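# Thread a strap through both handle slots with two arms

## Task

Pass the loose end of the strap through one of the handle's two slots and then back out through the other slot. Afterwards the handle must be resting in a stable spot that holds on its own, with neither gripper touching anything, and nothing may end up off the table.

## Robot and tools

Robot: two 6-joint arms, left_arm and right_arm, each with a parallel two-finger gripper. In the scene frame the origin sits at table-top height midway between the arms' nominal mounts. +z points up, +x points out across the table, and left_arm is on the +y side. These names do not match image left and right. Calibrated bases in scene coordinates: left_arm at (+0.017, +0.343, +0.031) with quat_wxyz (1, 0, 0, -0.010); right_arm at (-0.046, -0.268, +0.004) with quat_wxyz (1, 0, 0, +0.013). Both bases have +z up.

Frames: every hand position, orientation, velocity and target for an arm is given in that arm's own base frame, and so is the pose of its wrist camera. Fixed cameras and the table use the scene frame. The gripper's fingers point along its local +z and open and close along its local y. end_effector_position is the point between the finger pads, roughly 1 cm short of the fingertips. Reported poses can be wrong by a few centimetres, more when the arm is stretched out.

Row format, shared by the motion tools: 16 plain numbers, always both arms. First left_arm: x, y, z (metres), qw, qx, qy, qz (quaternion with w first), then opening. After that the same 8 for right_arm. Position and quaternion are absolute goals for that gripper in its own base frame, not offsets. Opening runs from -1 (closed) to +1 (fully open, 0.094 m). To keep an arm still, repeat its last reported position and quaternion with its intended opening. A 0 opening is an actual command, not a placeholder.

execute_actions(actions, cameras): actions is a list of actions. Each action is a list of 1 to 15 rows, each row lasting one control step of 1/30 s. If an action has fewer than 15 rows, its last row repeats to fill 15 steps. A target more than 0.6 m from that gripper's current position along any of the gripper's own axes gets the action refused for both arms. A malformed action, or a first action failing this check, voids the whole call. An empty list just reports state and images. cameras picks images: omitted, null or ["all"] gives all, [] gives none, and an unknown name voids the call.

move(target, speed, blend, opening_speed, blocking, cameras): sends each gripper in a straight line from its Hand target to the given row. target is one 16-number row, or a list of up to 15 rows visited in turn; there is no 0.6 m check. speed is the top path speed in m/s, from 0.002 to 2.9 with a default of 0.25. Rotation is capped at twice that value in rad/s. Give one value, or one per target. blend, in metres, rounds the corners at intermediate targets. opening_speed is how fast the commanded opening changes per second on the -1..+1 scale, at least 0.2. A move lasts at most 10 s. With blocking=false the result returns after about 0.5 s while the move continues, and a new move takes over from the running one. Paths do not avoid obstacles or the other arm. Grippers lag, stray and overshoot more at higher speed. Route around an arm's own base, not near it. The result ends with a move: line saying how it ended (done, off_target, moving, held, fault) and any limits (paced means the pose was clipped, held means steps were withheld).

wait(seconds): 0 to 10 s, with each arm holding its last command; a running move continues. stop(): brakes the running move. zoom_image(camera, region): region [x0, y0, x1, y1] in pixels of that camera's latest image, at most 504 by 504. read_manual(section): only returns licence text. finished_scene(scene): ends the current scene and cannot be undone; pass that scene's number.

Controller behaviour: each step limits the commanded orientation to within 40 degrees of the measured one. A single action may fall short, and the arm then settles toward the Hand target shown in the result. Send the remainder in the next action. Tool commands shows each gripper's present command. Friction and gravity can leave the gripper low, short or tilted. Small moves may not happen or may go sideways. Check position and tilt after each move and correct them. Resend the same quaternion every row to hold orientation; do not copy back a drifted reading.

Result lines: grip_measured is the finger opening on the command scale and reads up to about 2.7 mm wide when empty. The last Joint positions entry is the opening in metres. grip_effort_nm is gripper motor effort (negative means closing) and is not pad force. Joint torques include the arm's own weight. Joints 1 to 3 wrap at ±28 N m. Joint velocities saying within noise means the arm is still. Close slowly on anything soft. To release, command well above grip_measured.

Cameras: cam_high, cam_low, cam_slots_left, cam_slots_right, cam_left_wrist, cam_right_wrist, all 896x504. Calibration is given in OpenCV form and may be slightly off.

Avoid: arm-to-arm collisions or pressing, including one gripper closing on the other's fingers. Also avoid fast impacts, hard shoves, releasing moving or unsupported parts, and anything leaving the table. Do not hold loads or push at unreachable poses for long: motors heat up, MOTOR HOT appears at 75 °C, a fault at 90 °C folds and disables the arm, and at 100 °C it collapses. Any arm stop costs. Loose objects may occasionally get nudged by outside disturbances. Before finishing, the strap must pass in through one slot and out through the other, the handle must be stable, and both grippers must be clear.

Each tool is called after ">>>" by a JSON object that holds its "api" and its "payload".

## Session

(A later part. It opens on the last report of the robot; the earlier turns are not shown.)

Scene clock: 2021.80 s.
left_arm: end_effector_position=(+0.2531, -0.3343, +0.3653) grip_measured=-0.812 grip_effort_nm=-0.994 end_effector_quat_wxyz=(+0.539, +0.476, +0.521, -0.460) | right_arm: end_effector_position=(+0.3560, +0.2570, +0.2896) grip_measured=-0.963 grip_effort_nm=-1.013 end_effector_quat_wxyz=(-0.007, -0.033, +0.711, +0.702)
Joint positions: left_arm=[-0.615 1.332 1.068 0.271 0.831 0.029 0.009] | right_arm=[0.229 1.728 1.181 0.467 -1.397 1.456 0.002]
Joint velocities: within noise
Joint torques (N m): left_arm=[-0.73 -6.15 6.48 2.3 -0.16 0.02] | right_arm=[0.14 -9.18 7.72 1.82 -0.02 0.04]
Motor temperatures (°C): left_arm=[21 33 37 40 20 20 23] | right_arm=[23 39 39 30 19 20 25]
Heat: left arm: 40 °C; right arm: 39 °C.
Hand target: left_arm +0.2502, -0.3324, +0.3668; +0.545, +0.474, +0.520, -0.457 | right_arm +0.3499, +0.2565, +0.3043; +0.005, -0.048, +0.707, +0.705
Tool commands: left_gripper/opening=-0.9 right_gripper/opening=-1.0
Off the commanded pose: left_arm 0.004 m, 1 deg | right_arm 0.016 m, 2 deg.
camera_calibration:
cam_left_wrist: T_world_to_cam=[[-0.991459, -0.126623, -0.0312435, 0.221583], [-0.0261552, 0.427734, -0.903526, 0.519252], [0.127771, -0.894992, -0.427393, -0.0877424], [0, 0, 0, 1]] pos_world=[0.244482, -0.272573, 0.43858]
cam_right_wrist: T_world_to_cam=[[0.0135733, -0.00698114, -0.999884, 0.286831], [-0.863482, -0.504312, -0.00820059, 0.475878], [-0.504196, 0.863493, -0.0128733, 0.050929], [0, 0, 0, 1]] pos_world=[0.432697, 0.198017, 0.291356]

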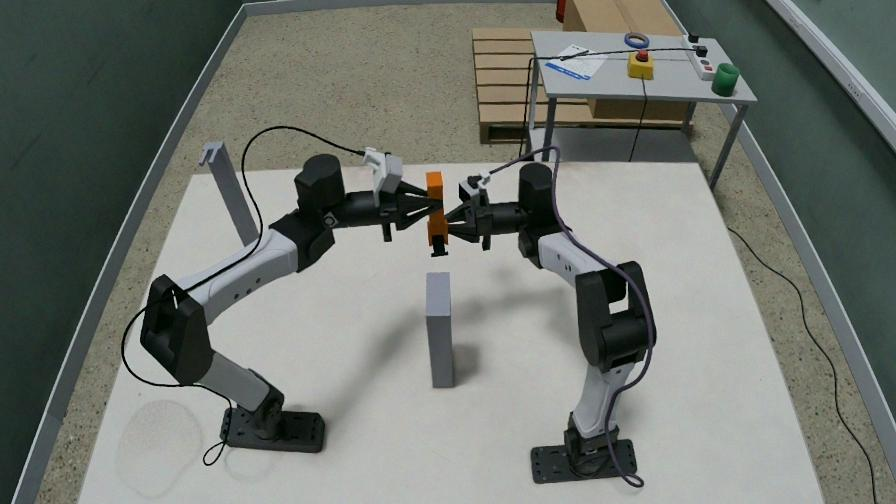

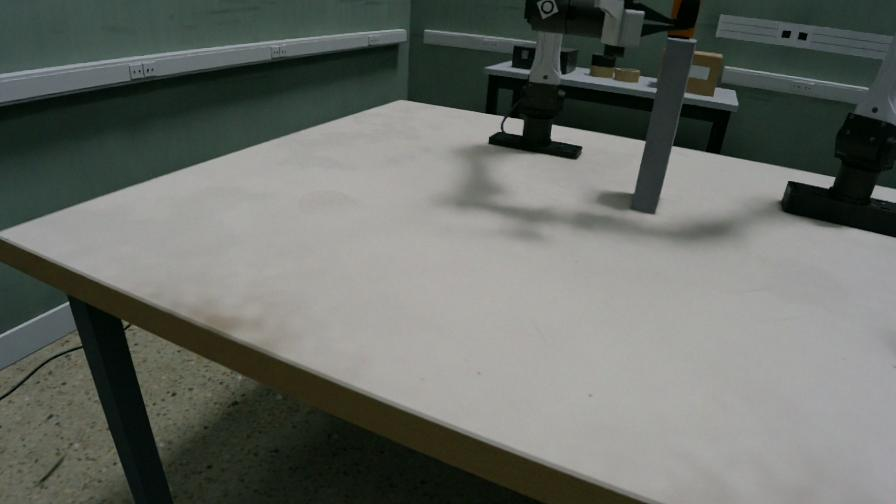

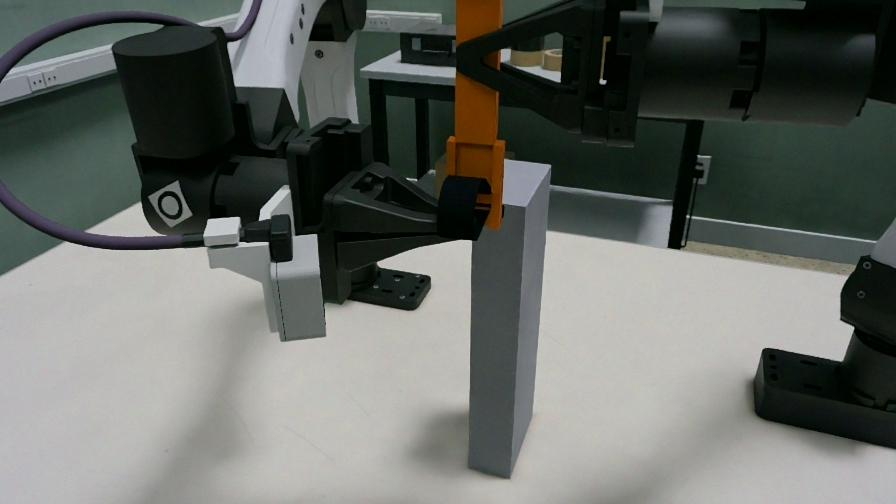

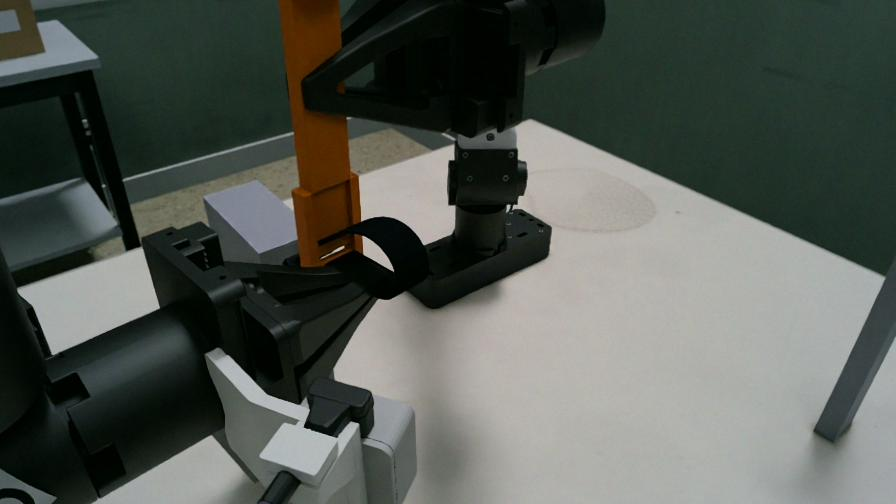

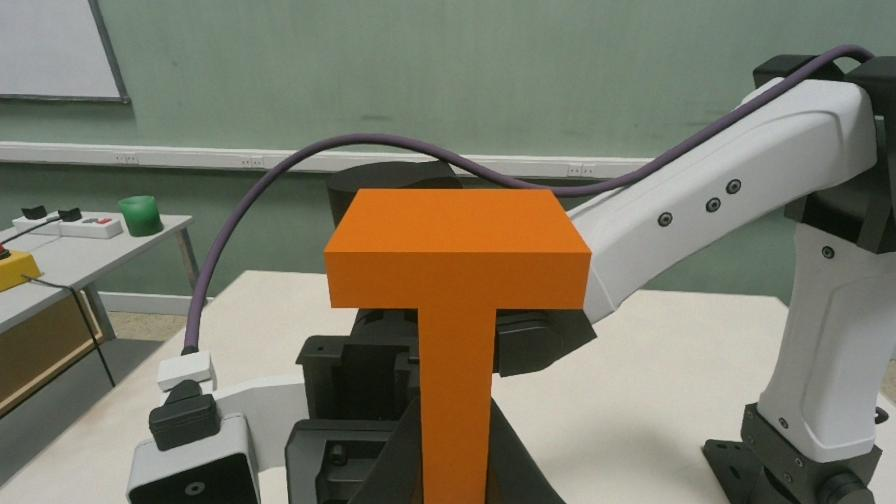

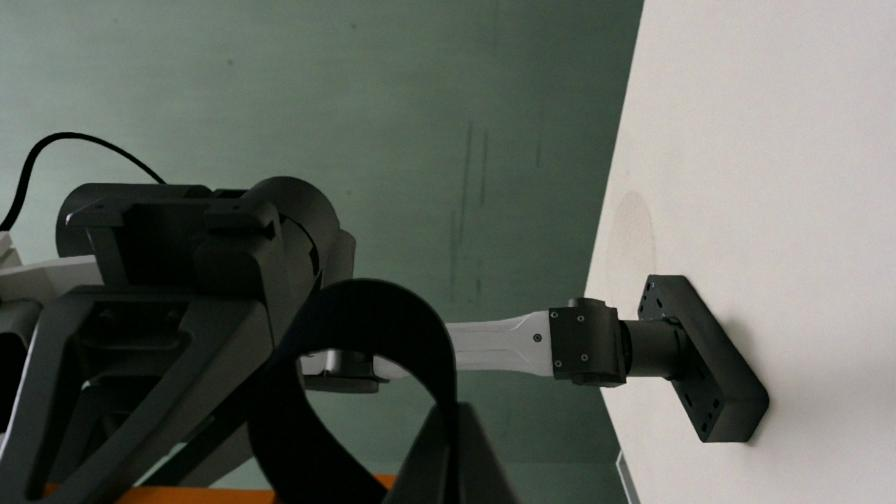

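>>> {"api": "move", "payload": {"target": [0.250,-0.3324,0.3668,0.5447,0.4739,0.5202,-0.4567,-0.9,0.349,0.2565,0.3065,-0.0013,-0.0418,0.7071,0.7060,-1.0], "speed": 0.03, "cameras": ["cam_slots_left","cam_slots_right"]}}

>>> {"api": "zoom_image", "payload": {"camera": "cam_slots_right", "region": [290, 210, 390, 280]}}

>>> {"api": "zoom_image", "payload": {"camera": "cam_slots_left", "region": [430, 170, 520, 260]}}

Scene clock: 2035.70 s.
left_arm: end_effector_position=(+0.2531, -0.3343, +0.3653) grip_measured=-0.812 grip_effort_nm=-0.999 end_effector_quat_wxyz=(+0.539, +0.476, +0.521, -0.460) | right_arm: end_effector_position=(+0.3560, +0.2570, +0.2896) grip_measured=-0.963 grip_effort_nm=-1.013 end_effector_quat_wxyz=(-0.015, -0.025, +0.712, +0.702)
Joint positions: left_arm=[-0.615 1.332 1.068 0.271 0.831 0.029 0.009] | right_arm=[0.229 1.728 1.181 0.467 -1.397 1.478 0.002]
Joint velocities: within noise
Joint torques (N m): left_arm=[-1.05 -6.32 6.45 2.31 -0.11 0.02] | right_arm=[0.12 -9.65 7.71 1.83 0.01 -0.01]
Motor temperatures (°C): left_arm=[21 33 37 40 20 20 23] | right_arm=[23 40 38 30 19 20 25]
Heat: left arm: 40 °C; right arm: 40 °C.
Hand target: left_arm +0.2502, -0.3324, +0.3668; +0.545, +0.474, +0.520, -0.457 | right_arm +0.3489, +0.2565, +0.3062; -0.001, -0.042, +0.707, +0.706
Off the commanded pose: left_arm 0.004 m, 1 deg | right_arm 0.018 m, 3 deg.
move: off_target (right_arm)
Images, in order (width x height): cam_slots_left 896x504, cam_slots_right 896x504.

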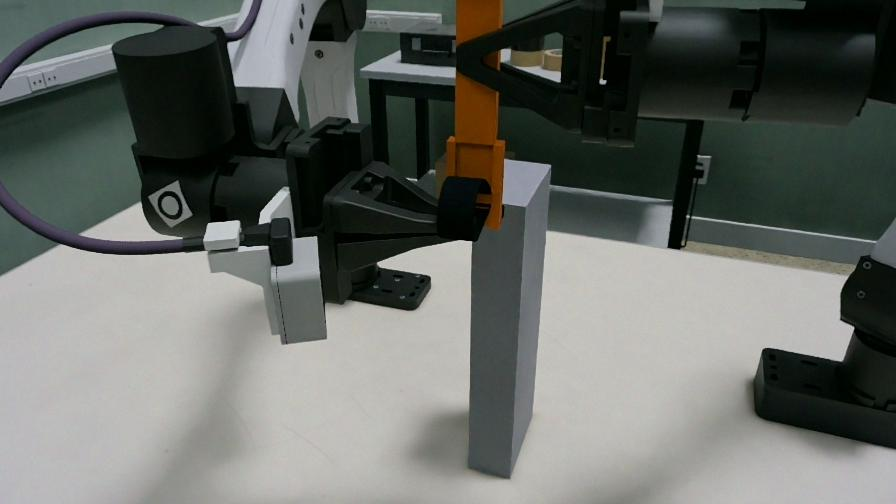

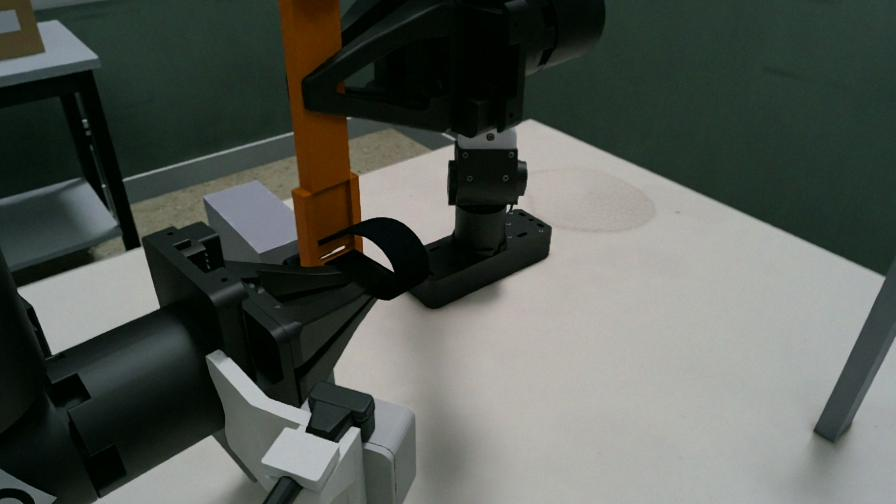

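Scaled by 5.040 from the camera's 896x504 image, which has a finer 1280x720 frame.

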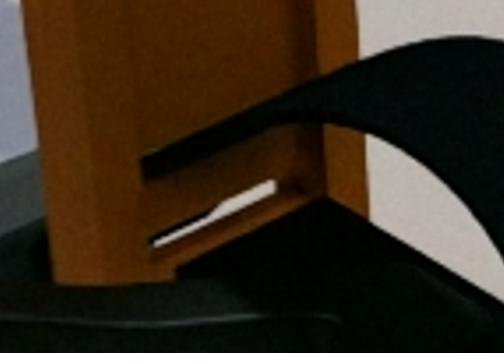

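Scaled by 5.600 from the camera's 896x504 image, which has a finer 1280x720 frame.

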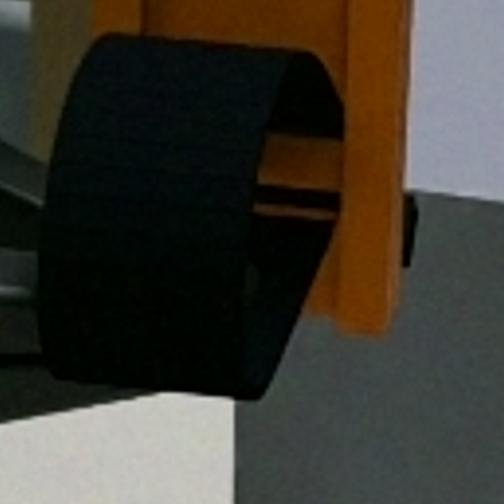

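>>> {"api": "move", "payload": {"target": [0.250,-0.3324,0.3668,0.5447,0.4739,0.5202,-0.4567,-0.9,0.344,0.2565,0.3065,-0.0013,-0.0418,0.7071,0.7060,-1.0], "speed": 0.03, "cameras": ["cam_slots_left","cam_slots_right","cam_high"]}}

>>> {"api": "zoom_image", "payload": {"camera": "cam_slots_right", "region": [290, 210, 390, 280]}}

>>> {"api": "zoom_image", "payload": {"camera": "cam_slots_left", "region": [430, 170, 520, 260]}}

Scene clock: 2042.63 s.
left_arm: end_effector_position=(+0.2531, -0.3343, +0.3653) grip_measured=-0.812 grip_effort_nm=-0.994 end_effector_quat_wxyz=(+0.539, +0.476, +0.521, -0.460) | right_arm: end_effector_position=(+0.3536, +0.2565, +0.2949) grip_measured=-0.963 grip_effort_nm=-1.013 end_effector_quat_wxyz=(-0.011, -0.029, +0.711, +0.703)
Joint positions: left_arm=[-0.615 1.332 1.068 0.271 0.831 0.029 0.009] | right_arm=[0.229 1.714 1.181 0.467 -1.397 1.479 0.002]
Joint velocities: within noise
Joint torques (N m): left_arm=[-0.85 -6.32 6.63 2.33 -0.11 0.04] | right_arm=[0.38 -9.78 5.98 1.82 0.06 0.02]
Motor temperatures (°C): left_arm=[21 33 37 40 20 20 23] | right_arm=[23 41 38 30 19 20 25]
Heat: left arm: 40 °C; right arm: 41 °C.
Hand target: left_arm +0.2502, -0.3324, +0.3668; +0.545, +0.474, +0.520, -0.457 | right_arm +0.3442, +0.2566, +0.3063; -0.001, -0.042, +0.708, +0.705
Off the commanded pose: left_arm 0.004 m, 1 deg | right_arm 0.015 m, 2 deg.
move: off_target (right_arm)
Images, in order (width x height): cam_high 896x504, cam_slots_left 896x504, cam_slots_right 896x504.

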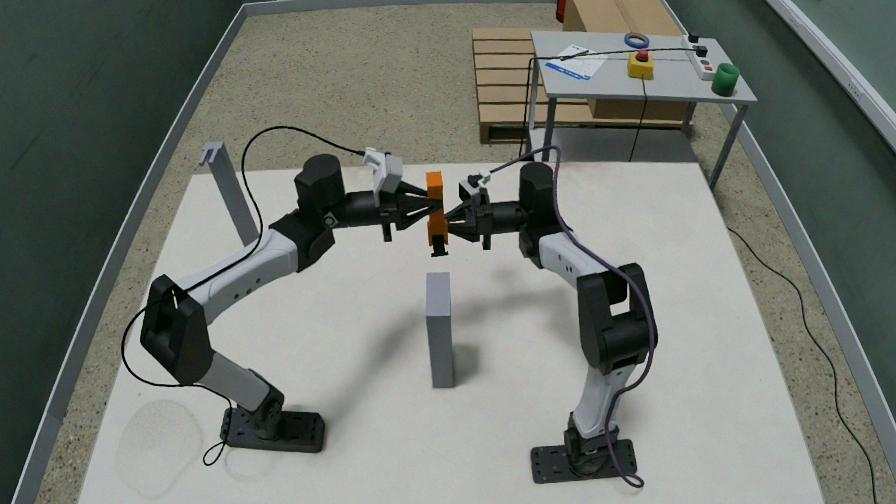

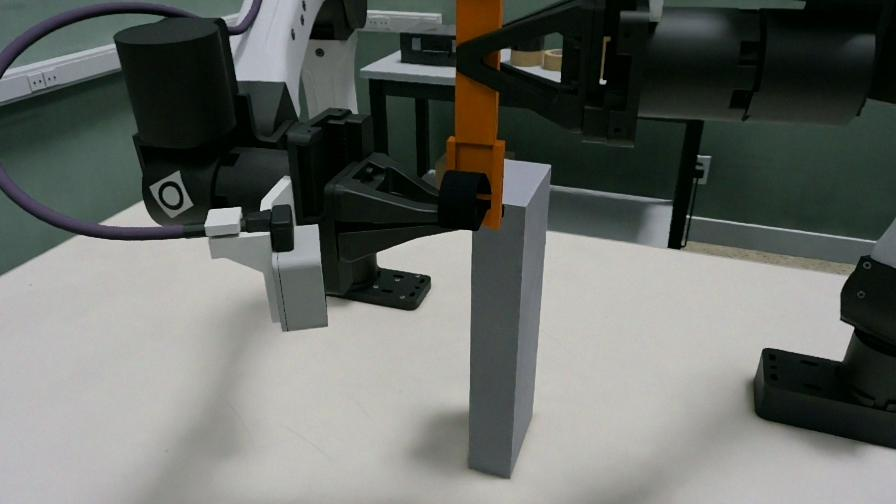

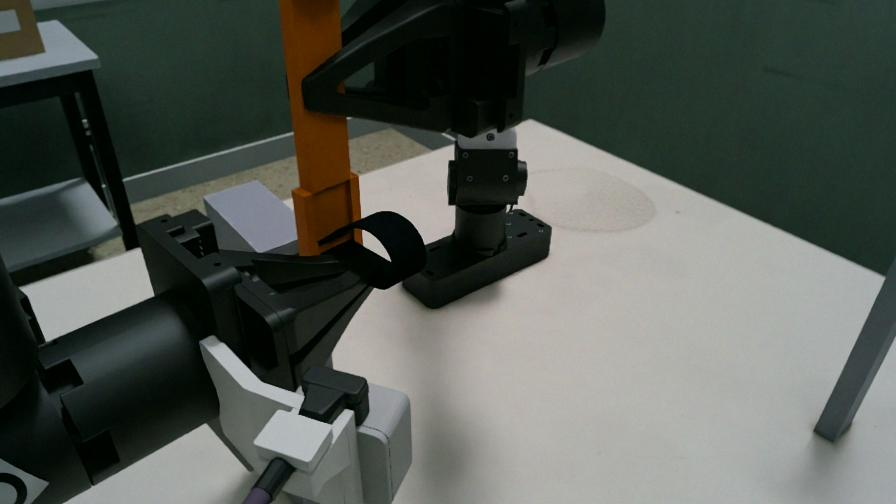

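Scaled by 5.040 from the camera's 896x504 image, which has a finer 1280x720 frame.

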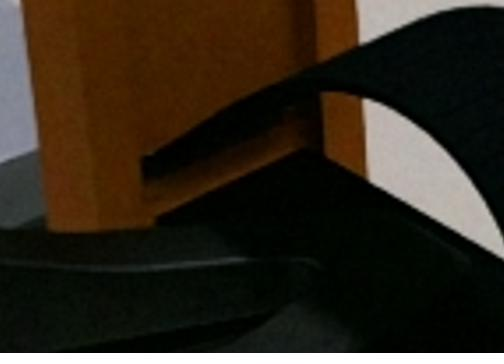

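Scaled by 5.600 from the camera's 896x504 image, which has a finer 1280x720 frame.

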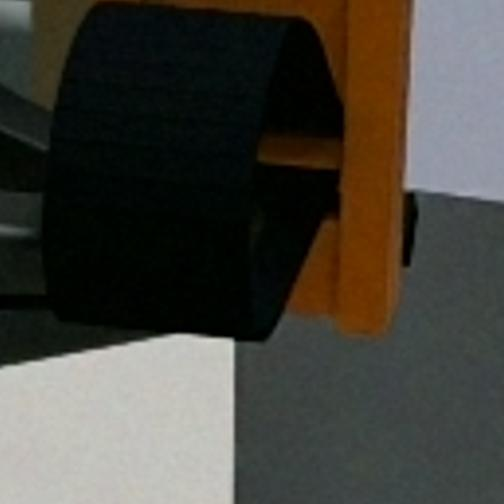

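>>> {"api": "move", "payload": {"target": [0.250,-0.3324,0.3668,0.5447,0.4739,0.5202,-0.4567,-0.9,0.3428,0.2565,0.3015,-0.0013,-0.0418,0.7071,0.7060,-1.0], "speed": 0.03, "cameras": ["cam_slots_left","cam_slots_right"]}}

>>> {"api": "zoom_image", "payload": {"camera": "cam_slots_right", "region": [290, 210, 390, 280]}}

>>> {"api": "zoom_image", "payload": {"camera": "cam_slots_left", "region": [430, 170, 520, 260]}}

Scene clock: 2052.50 s.
left_arm: end_effector_position=(+0.2531, -0.3343, +0.3653) grip_measured=-0.812 grip_effort_nm=-0.989 end_effector_quat_wxyz=(+0.539, +0.476, +0.521, -0.460) | right_arm: end_effector_position=(+0.3517, +0.2560, +0.2870) grip_measured=-0.963 grip_effort_nm=-1.018 end_effector_quat_wxyz=(-0.019, -0.021, +0.712, +0.701)
Joint positions: left_arm=[-0.615 1.332 1.068 0.271 0.831 0.029 0.009] | right_arm=[0.229 1.714 1.158 0.467 -1.397 1.479 0.002]
Joint velocities: within noise
Joint torques (N m): left_arm=[-0.83 -6.26 6.52 2.34 -0.11 0.07] | right_arm=[0.42 -9.76 6.32 1.98 0.04 -0.05]
Motor temperatures (°C): left_arm=[21 33 37 40 20 20 23] | right_arm=[23 42 37 30 19 20 25]
Heat: left arm: 40 °C; right arm: 42 °C.
Hand target: left_arm +0.2502, -0.3324, +0.3668; +0.545, +0.474, +0.520, -0.457 | right_arm +0.3429, +0.2565, +0.3012; -0.002, -0.042, +0.708, +0.705
Off the commanded pose: left_arm 0.004 m, 1 deg | right_arm 0.017 m, 3 deg.
move: off_target (right_arm)
Images, in order (width x height): cam_slots_left 896x504, cam_slots_right 896x504.

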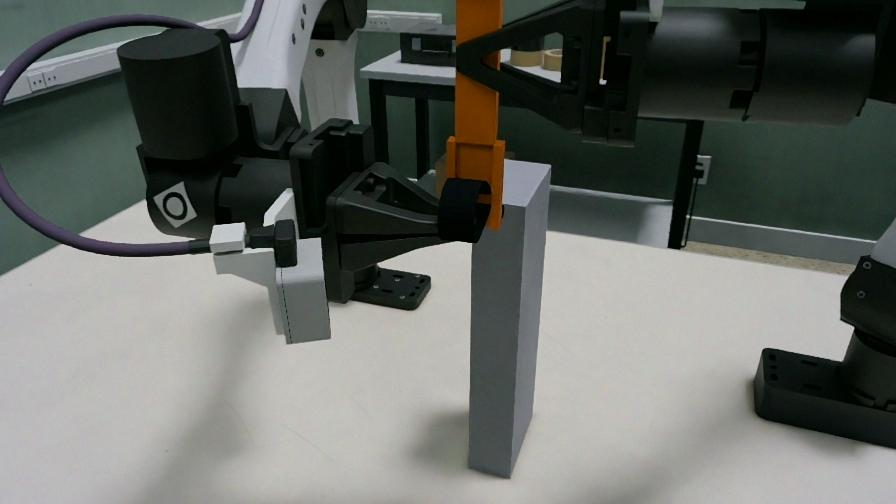

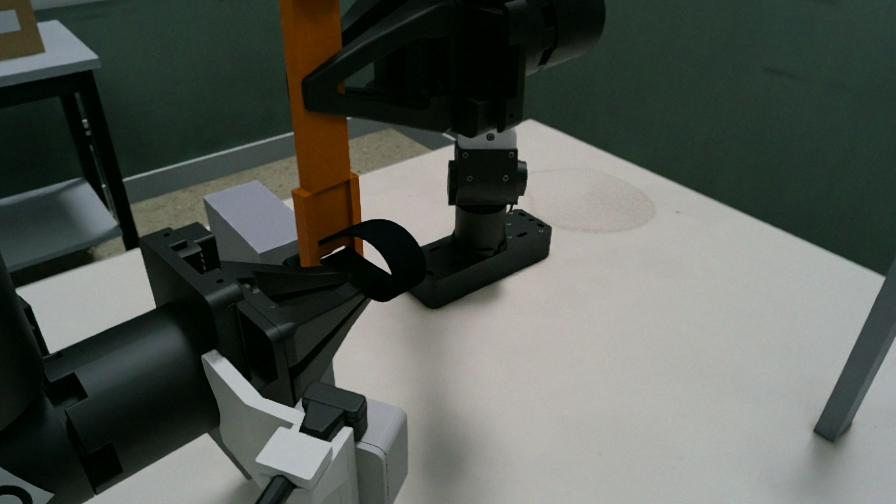

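Scaled by 5.040 from the camera's 896x504 image, which has a finer 1280x720 frame.

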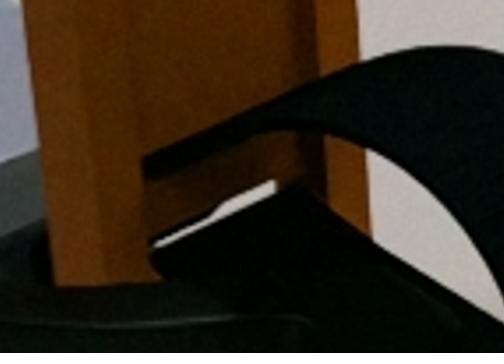

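Scaled by 5.600 from the camera's 896x504 image, which has a finer 1280x720 frame.

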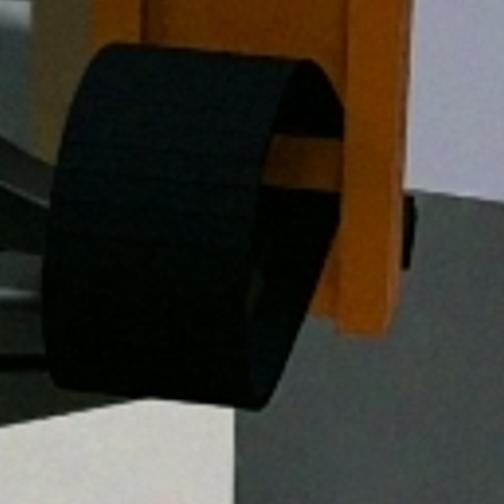

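>>> {"api": "move", "payload": {"target": [0.250,-0.3324,0.3668,0.5447,0.4739,0.5202,-0.4567,-0.9,0.3388,0.2565,0.302,-0.0013,-0.0418,0.7071,0.7060,-1.0], "speed": 0.03, "cameras": ["cam_slots_left","cam_slots_right"]}}

>>> {"api": "zoom_image", "payload": {"camera": "cam_slots_right", "region": [290, 210, 390, 280]}}

>>> {"api": "zoom_image", "payload": {"camera": "cam_slots_left", "region": [430, 170, 520, 260]}}

Scene clock: 2068.47 s.
left_arm: end_effector_position=(+0.2531, -0.3343, +0.3653) grip_measured=-0.812 grip_effort_nm=-0.999 end_effector_quat_wxyz=(+0.539, +0.476, +0.521, -0.460) | right_arm: end_effector_position=(+0.3470, +0.2566, +0.2877) grip_measured=-0.963 grip_effort_nm=-1.013 end_effector_quat_wxyz=(-0.020, -0.023, +0.712, +0.701)
Joint positions: left_arm=[-0.615 1.332 1.068 0.271 0.831 0.029 0.009] | right_arm=[0.234 1.7 1.144 0.467 -1.397 1.479 0.002]
Joint velocities: within noise
Joint torques (N m): left_arm=[-0.83 -6.34 6.6 2.28 -0.13 0.05] | right_arm=[0.29 -9.7 6.26 2 0.07 -0.03]
Motor temperatures (°C): left_arm=[21 33 37 40 20 20 23] | right_arm=[23 43 37 30 19 20 25]
Heat: left arm: 40 °C; right arm: 43 °C.
Hand target: left_arm +0.2502, -0.3324, +0.3668; +0.545, +0.474, +0.520, -0.457 | right_arm +0.3387, +0.2566, +0.3018; -0.002, -0.042, +0.708, +0.705
Off the commanded pose: left_arm 0.004 m, 1 deg | right_arm 0.016 m, 3 deg.
move: off_target (right_arm)
Images, in order (width x height): cam_slots_left 896x504, cam_slots_right 896x504.

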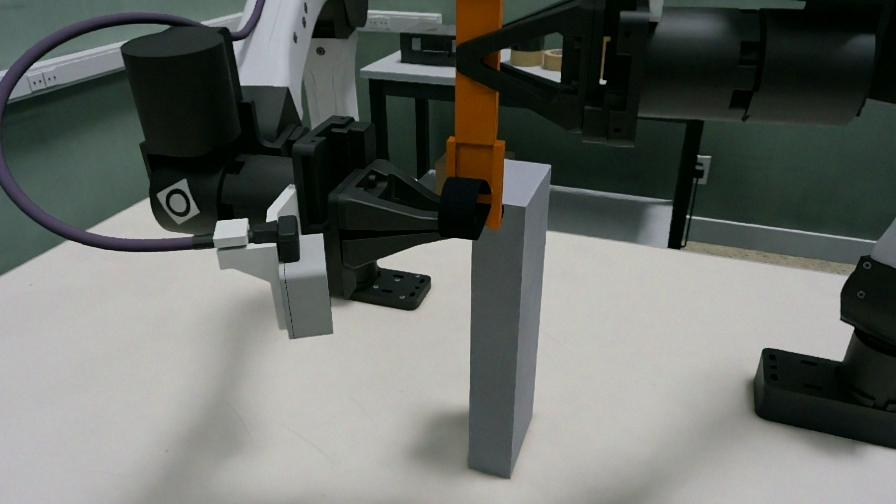

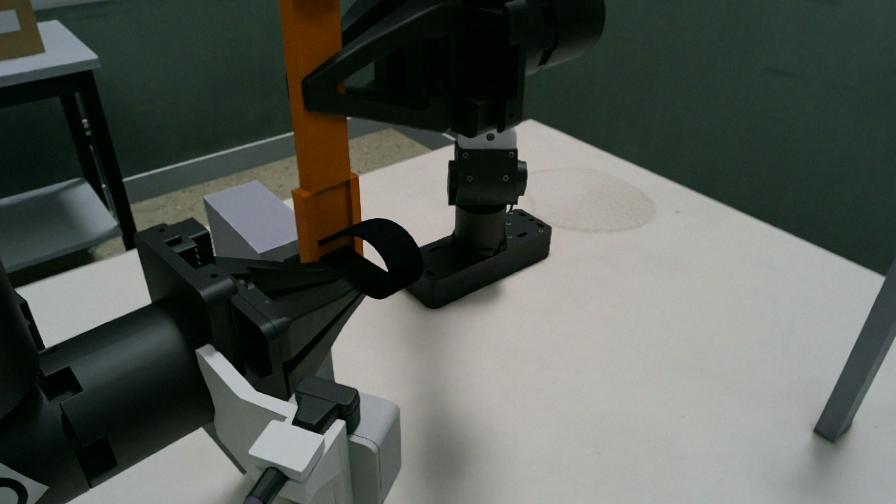

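Scaled by 5.040 from the camera's 896x504 image, which has a finer 1280x720 frame.

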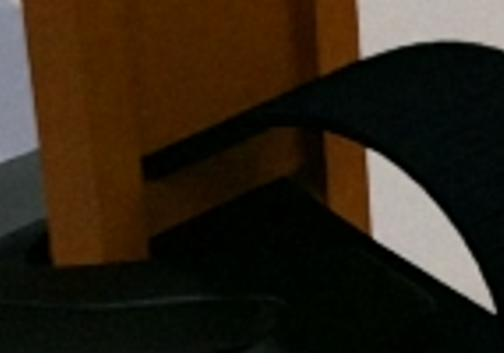

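Scaled by 5.600 from the camera's 896x504 image, which has a finer 1280x720 frame.

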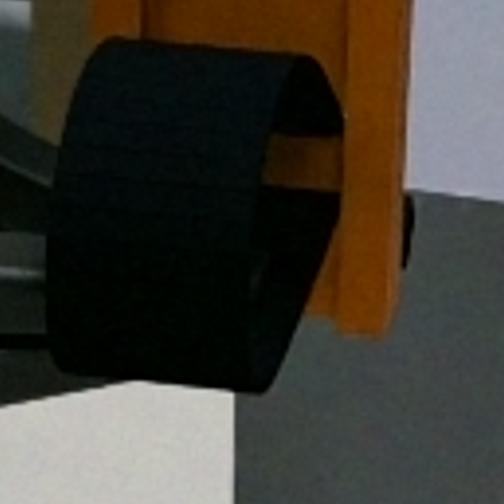

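>>> {"api": "move", "payload": {"target": [0.250,-0.3324,0.3668,0.5447,0.4739,0.5202,-0.4567,-0.9,0.3362,0.2565,0.3012,-0.0013,-0.0418,0.7071,0.7060,-1.0], "speed": 0.03, "cameras": ["cam_slots_left","cam_slots_right","cam_high"]}}

>>> {"api": "zoom_image", "payload": {"camera": "cam_slots_right", "region": [290, 210, 390, 280]}}

>>> {"api": "zoom_image", "payload": {"camera": "cam_slots_left", "region": [430, 170, 520, 260]}}

>>> {"api": "zoom_image", "payload": {"camera": "cam_high", "region": [405, 200, 475, 270]}}

Scene clock: 2078.53 s.
left_arm: end_effector_position=(+0.2531, -0.3343, +0.3653) grip_measured=-0.812 grip_effort_nm=-0.994 end_effector_quat_wxyz=(+0.539, +0.476, +0.521, -0.460) | right_arm: end_effector_position=(+0.3445, +0.2560, +0.2870) grip_measured=-0.963 grip_effort_nm=-1.018 end_effector_quat_wxyz=(-0.021, -0.022, +0.712, +0.701)
Joint positions: left_arm=[-0.615 1.332 1.068 0.271 0.831 0.029 0.009] | right_arm=[0.234 1.691 1.132 0.468 -1.397 1.479 0.002]
Joint velocities: within noise
Joint torques (N m): left_arm=[-1.02 -6.37 6.48 2.33 -0.11 -0.02] | right_arm=[0.51 -9.54 6.28 2.02 0.08 -0.04]
Motor temperatures (°C): left_arm=[21 33 36 41 20 20 23] | right_arm=[23 43 36 30 19 20 26]
Heat: left arm: 41 °C; right arm: 43 °C.
Hand target: left_arm +0.2502, -0.3324, +0.3668; +0.545, +0.474, +0.520, -0.457 | right_arm +0.3362, +0.2566, +0.3010; -0.002, -0.042, +0.708, +0.705
Off the commanded pose: left_arm 0.004 m, 1 deg | right_arm 0.016 m, 3 deg.
move: off_target (right_arm)
Images, in order (width x height): cam_high 896x504, cam_slots_left 896x504, cam_slots_right 896x504.

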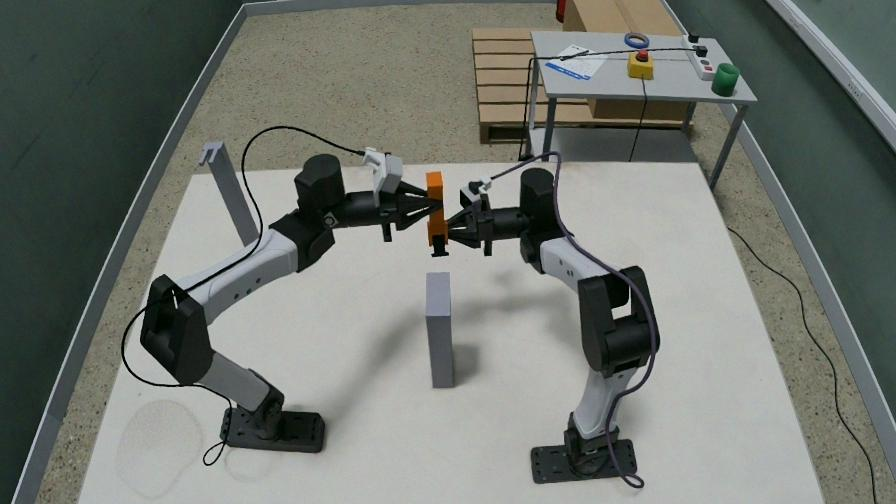

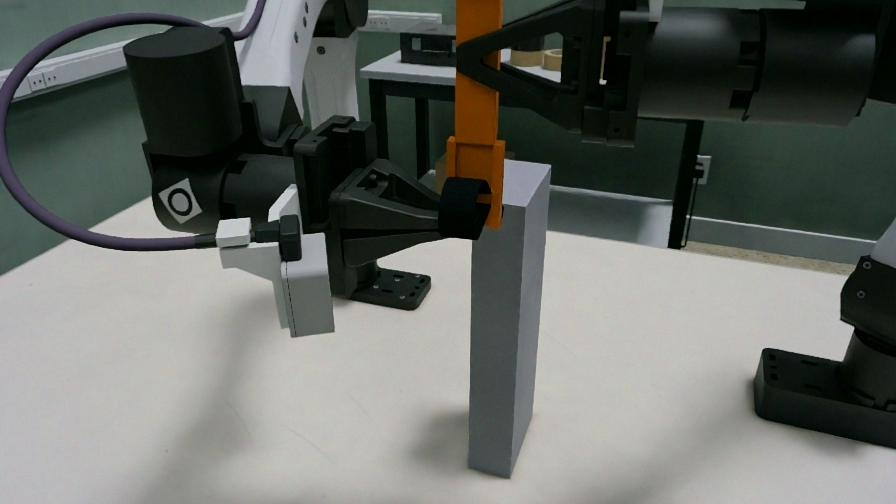

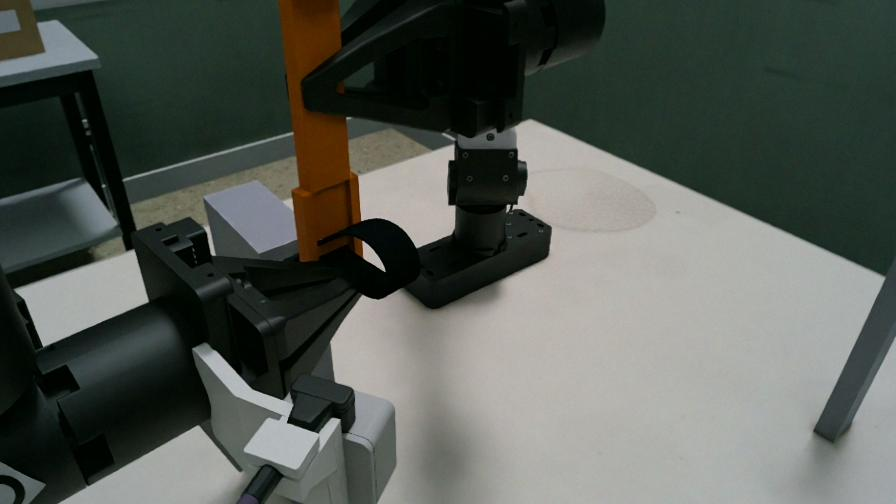

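Scaled by 5.040 from the camera's 896x504 image, which has a finer 1280x720 frame.

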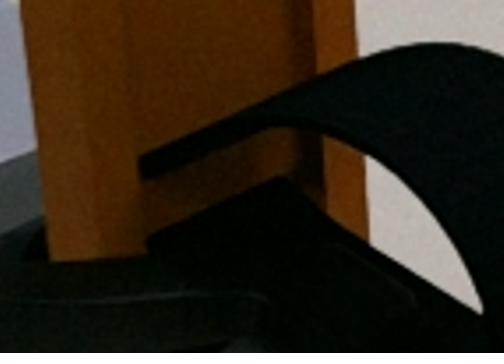

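Scaled by 5.600 from the camera's 896x504 image, which has a finer 1280x720 frame.

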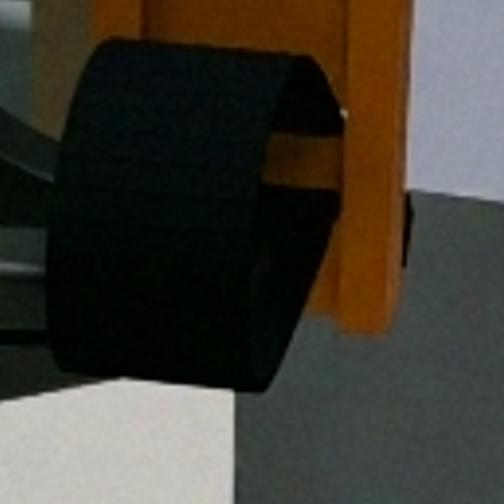

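Scaled by 7.200 from the camera's 896x504 image, which has a finer 1280x720 frame.

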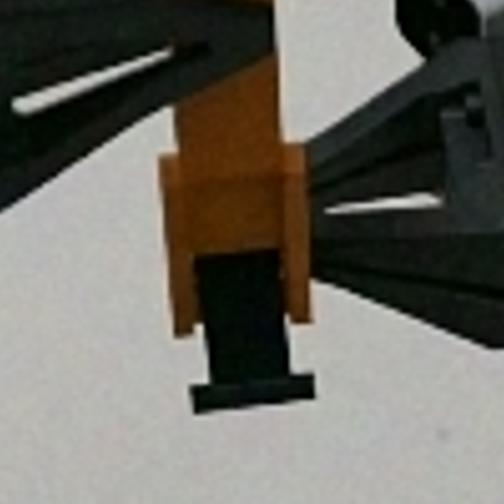

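>>> {"api": "move", "payload": {"target": [[0.250,-0.3324,0.3668,0.5447,0.4739,0.5202,-0.4567,-0.9,0.3362,0.2565,0.3012,-0.0013,-0.0418,0.7071,0.7060,-0.9],[0.250,-0.3324,0.3668,0.5447,0.4739,0.5202,-0.4567,-0.9,0.3362,0.2485,0.3012,-0.0013,-0.0418,0.7071,0.7060,-0.9]], "speed": 0.03, "opening_speed": 0.3, "cameras": ["cam_slots_left","cam_slots_right","cam_high"]}}

>>> {"api": "zoom_image", "payload": {"camera": "cam_slots_right", "region": [290, 210, 390, 280]}}

>>> {"api": "zoom_image", "payload": {"camera": "cam_high", "region": [405, 200, 475, 270]}}

Scene clock: 2096.30 s.
left_arm: end_effector_position=(+0.2531, -0.3343, +0.3653) grip_measured=-0.812 grip_effort_nm=-0.994 end_effector_quat_wxyz=(+0.539, +0.476, +0.521, -0.460) | right_arm: end_effector_position=(+0.3447, +0.2523, +0.2872) grip_measured=-0.902 grip_effort_nm=0.095 end_effector_quat_wxyz=(-0.019, -0.020, +0.712, +0.701)
Joint positions: left_arm=[-0.615 1.332 1.068 0.271 0.831 0.029 0.009] | right_arm=[0.224 1.685 1.125 0.469 -1.4 1.479 0.005]
Joint velocities: within noise
Joint torques (N m): left_arm=[-0.95 -6.39 6.43 2.32 -0.11 0.07] | right_arm=[-0.51 -9.59 6.32 1.96 -0.12 -0.08]
Motor temperatures (°C): left_arm=[21 33 36 41 20 20 23] | right_arm=[23 45 35 31 19 20 25]
Heat: left arm: 41 °C; right arm: 45 °C.
Hand target: left_arm +0.2502, -0.3324, +0.3668; +0.545, +0.474, +0.520, -0.457 | right_arm +0.3363, +0.2488, +0.3009; -0.001, -0.042, +0.708, +0.705
Off the commanded pose: left_arm 0.004 m, 1 deg | right_arm 0.017 m, 3 deg.
move: off_target (right_arm)
Images, in order (width x height): cam_high 896x504, cam_slots_left 896x504, cam_slots_right 896x504.

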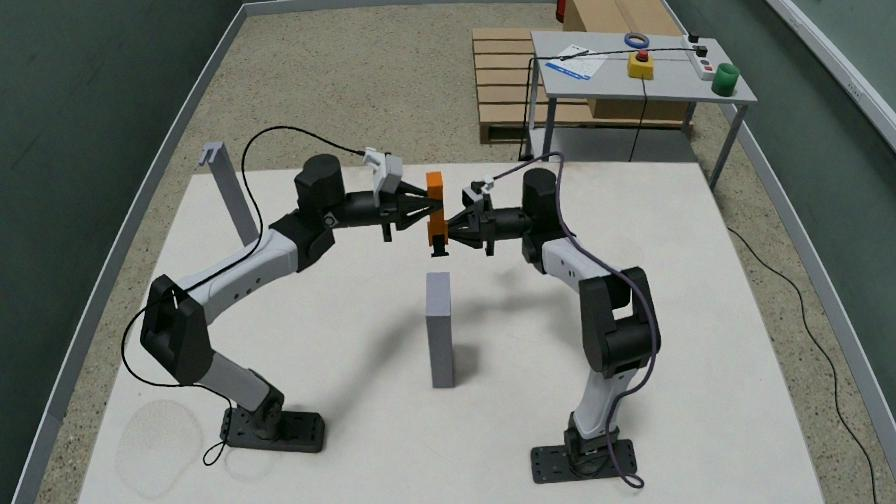

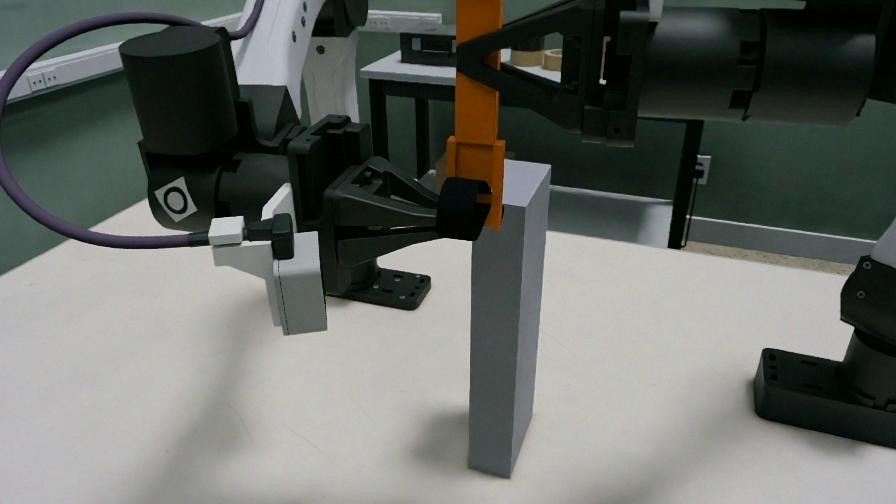

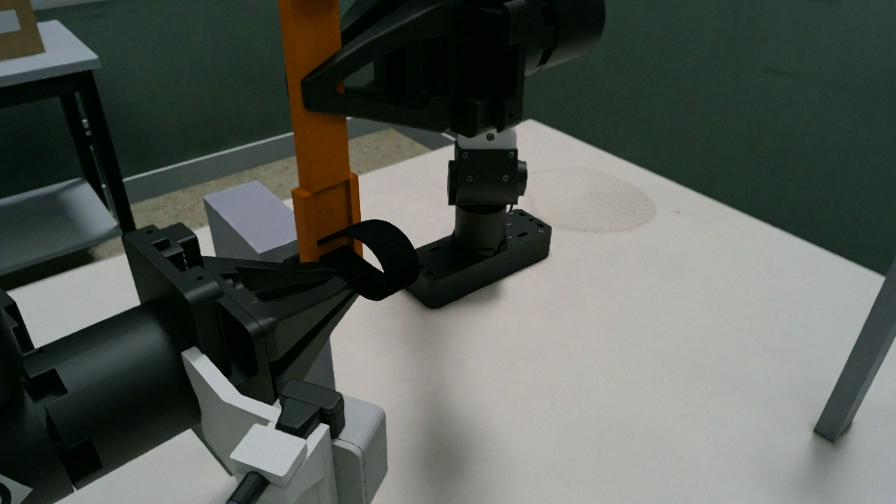

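Scaled by 5.040 from the camera's 896x504 image, which has a finer 1280x720 frame.

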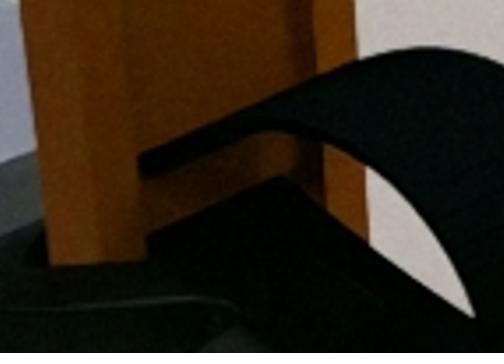

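Scaled by 7.200 from the camera's 896x504 image, which has a finer 1280x720 frame.

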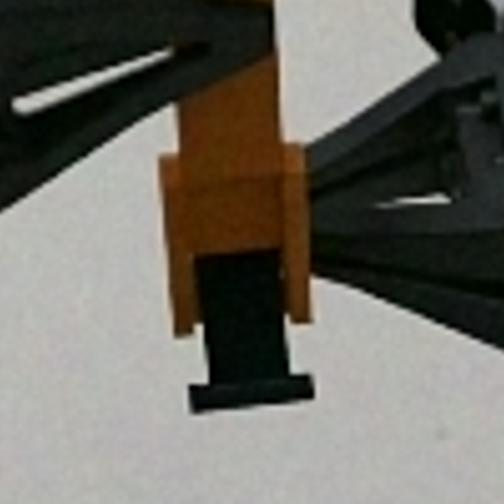

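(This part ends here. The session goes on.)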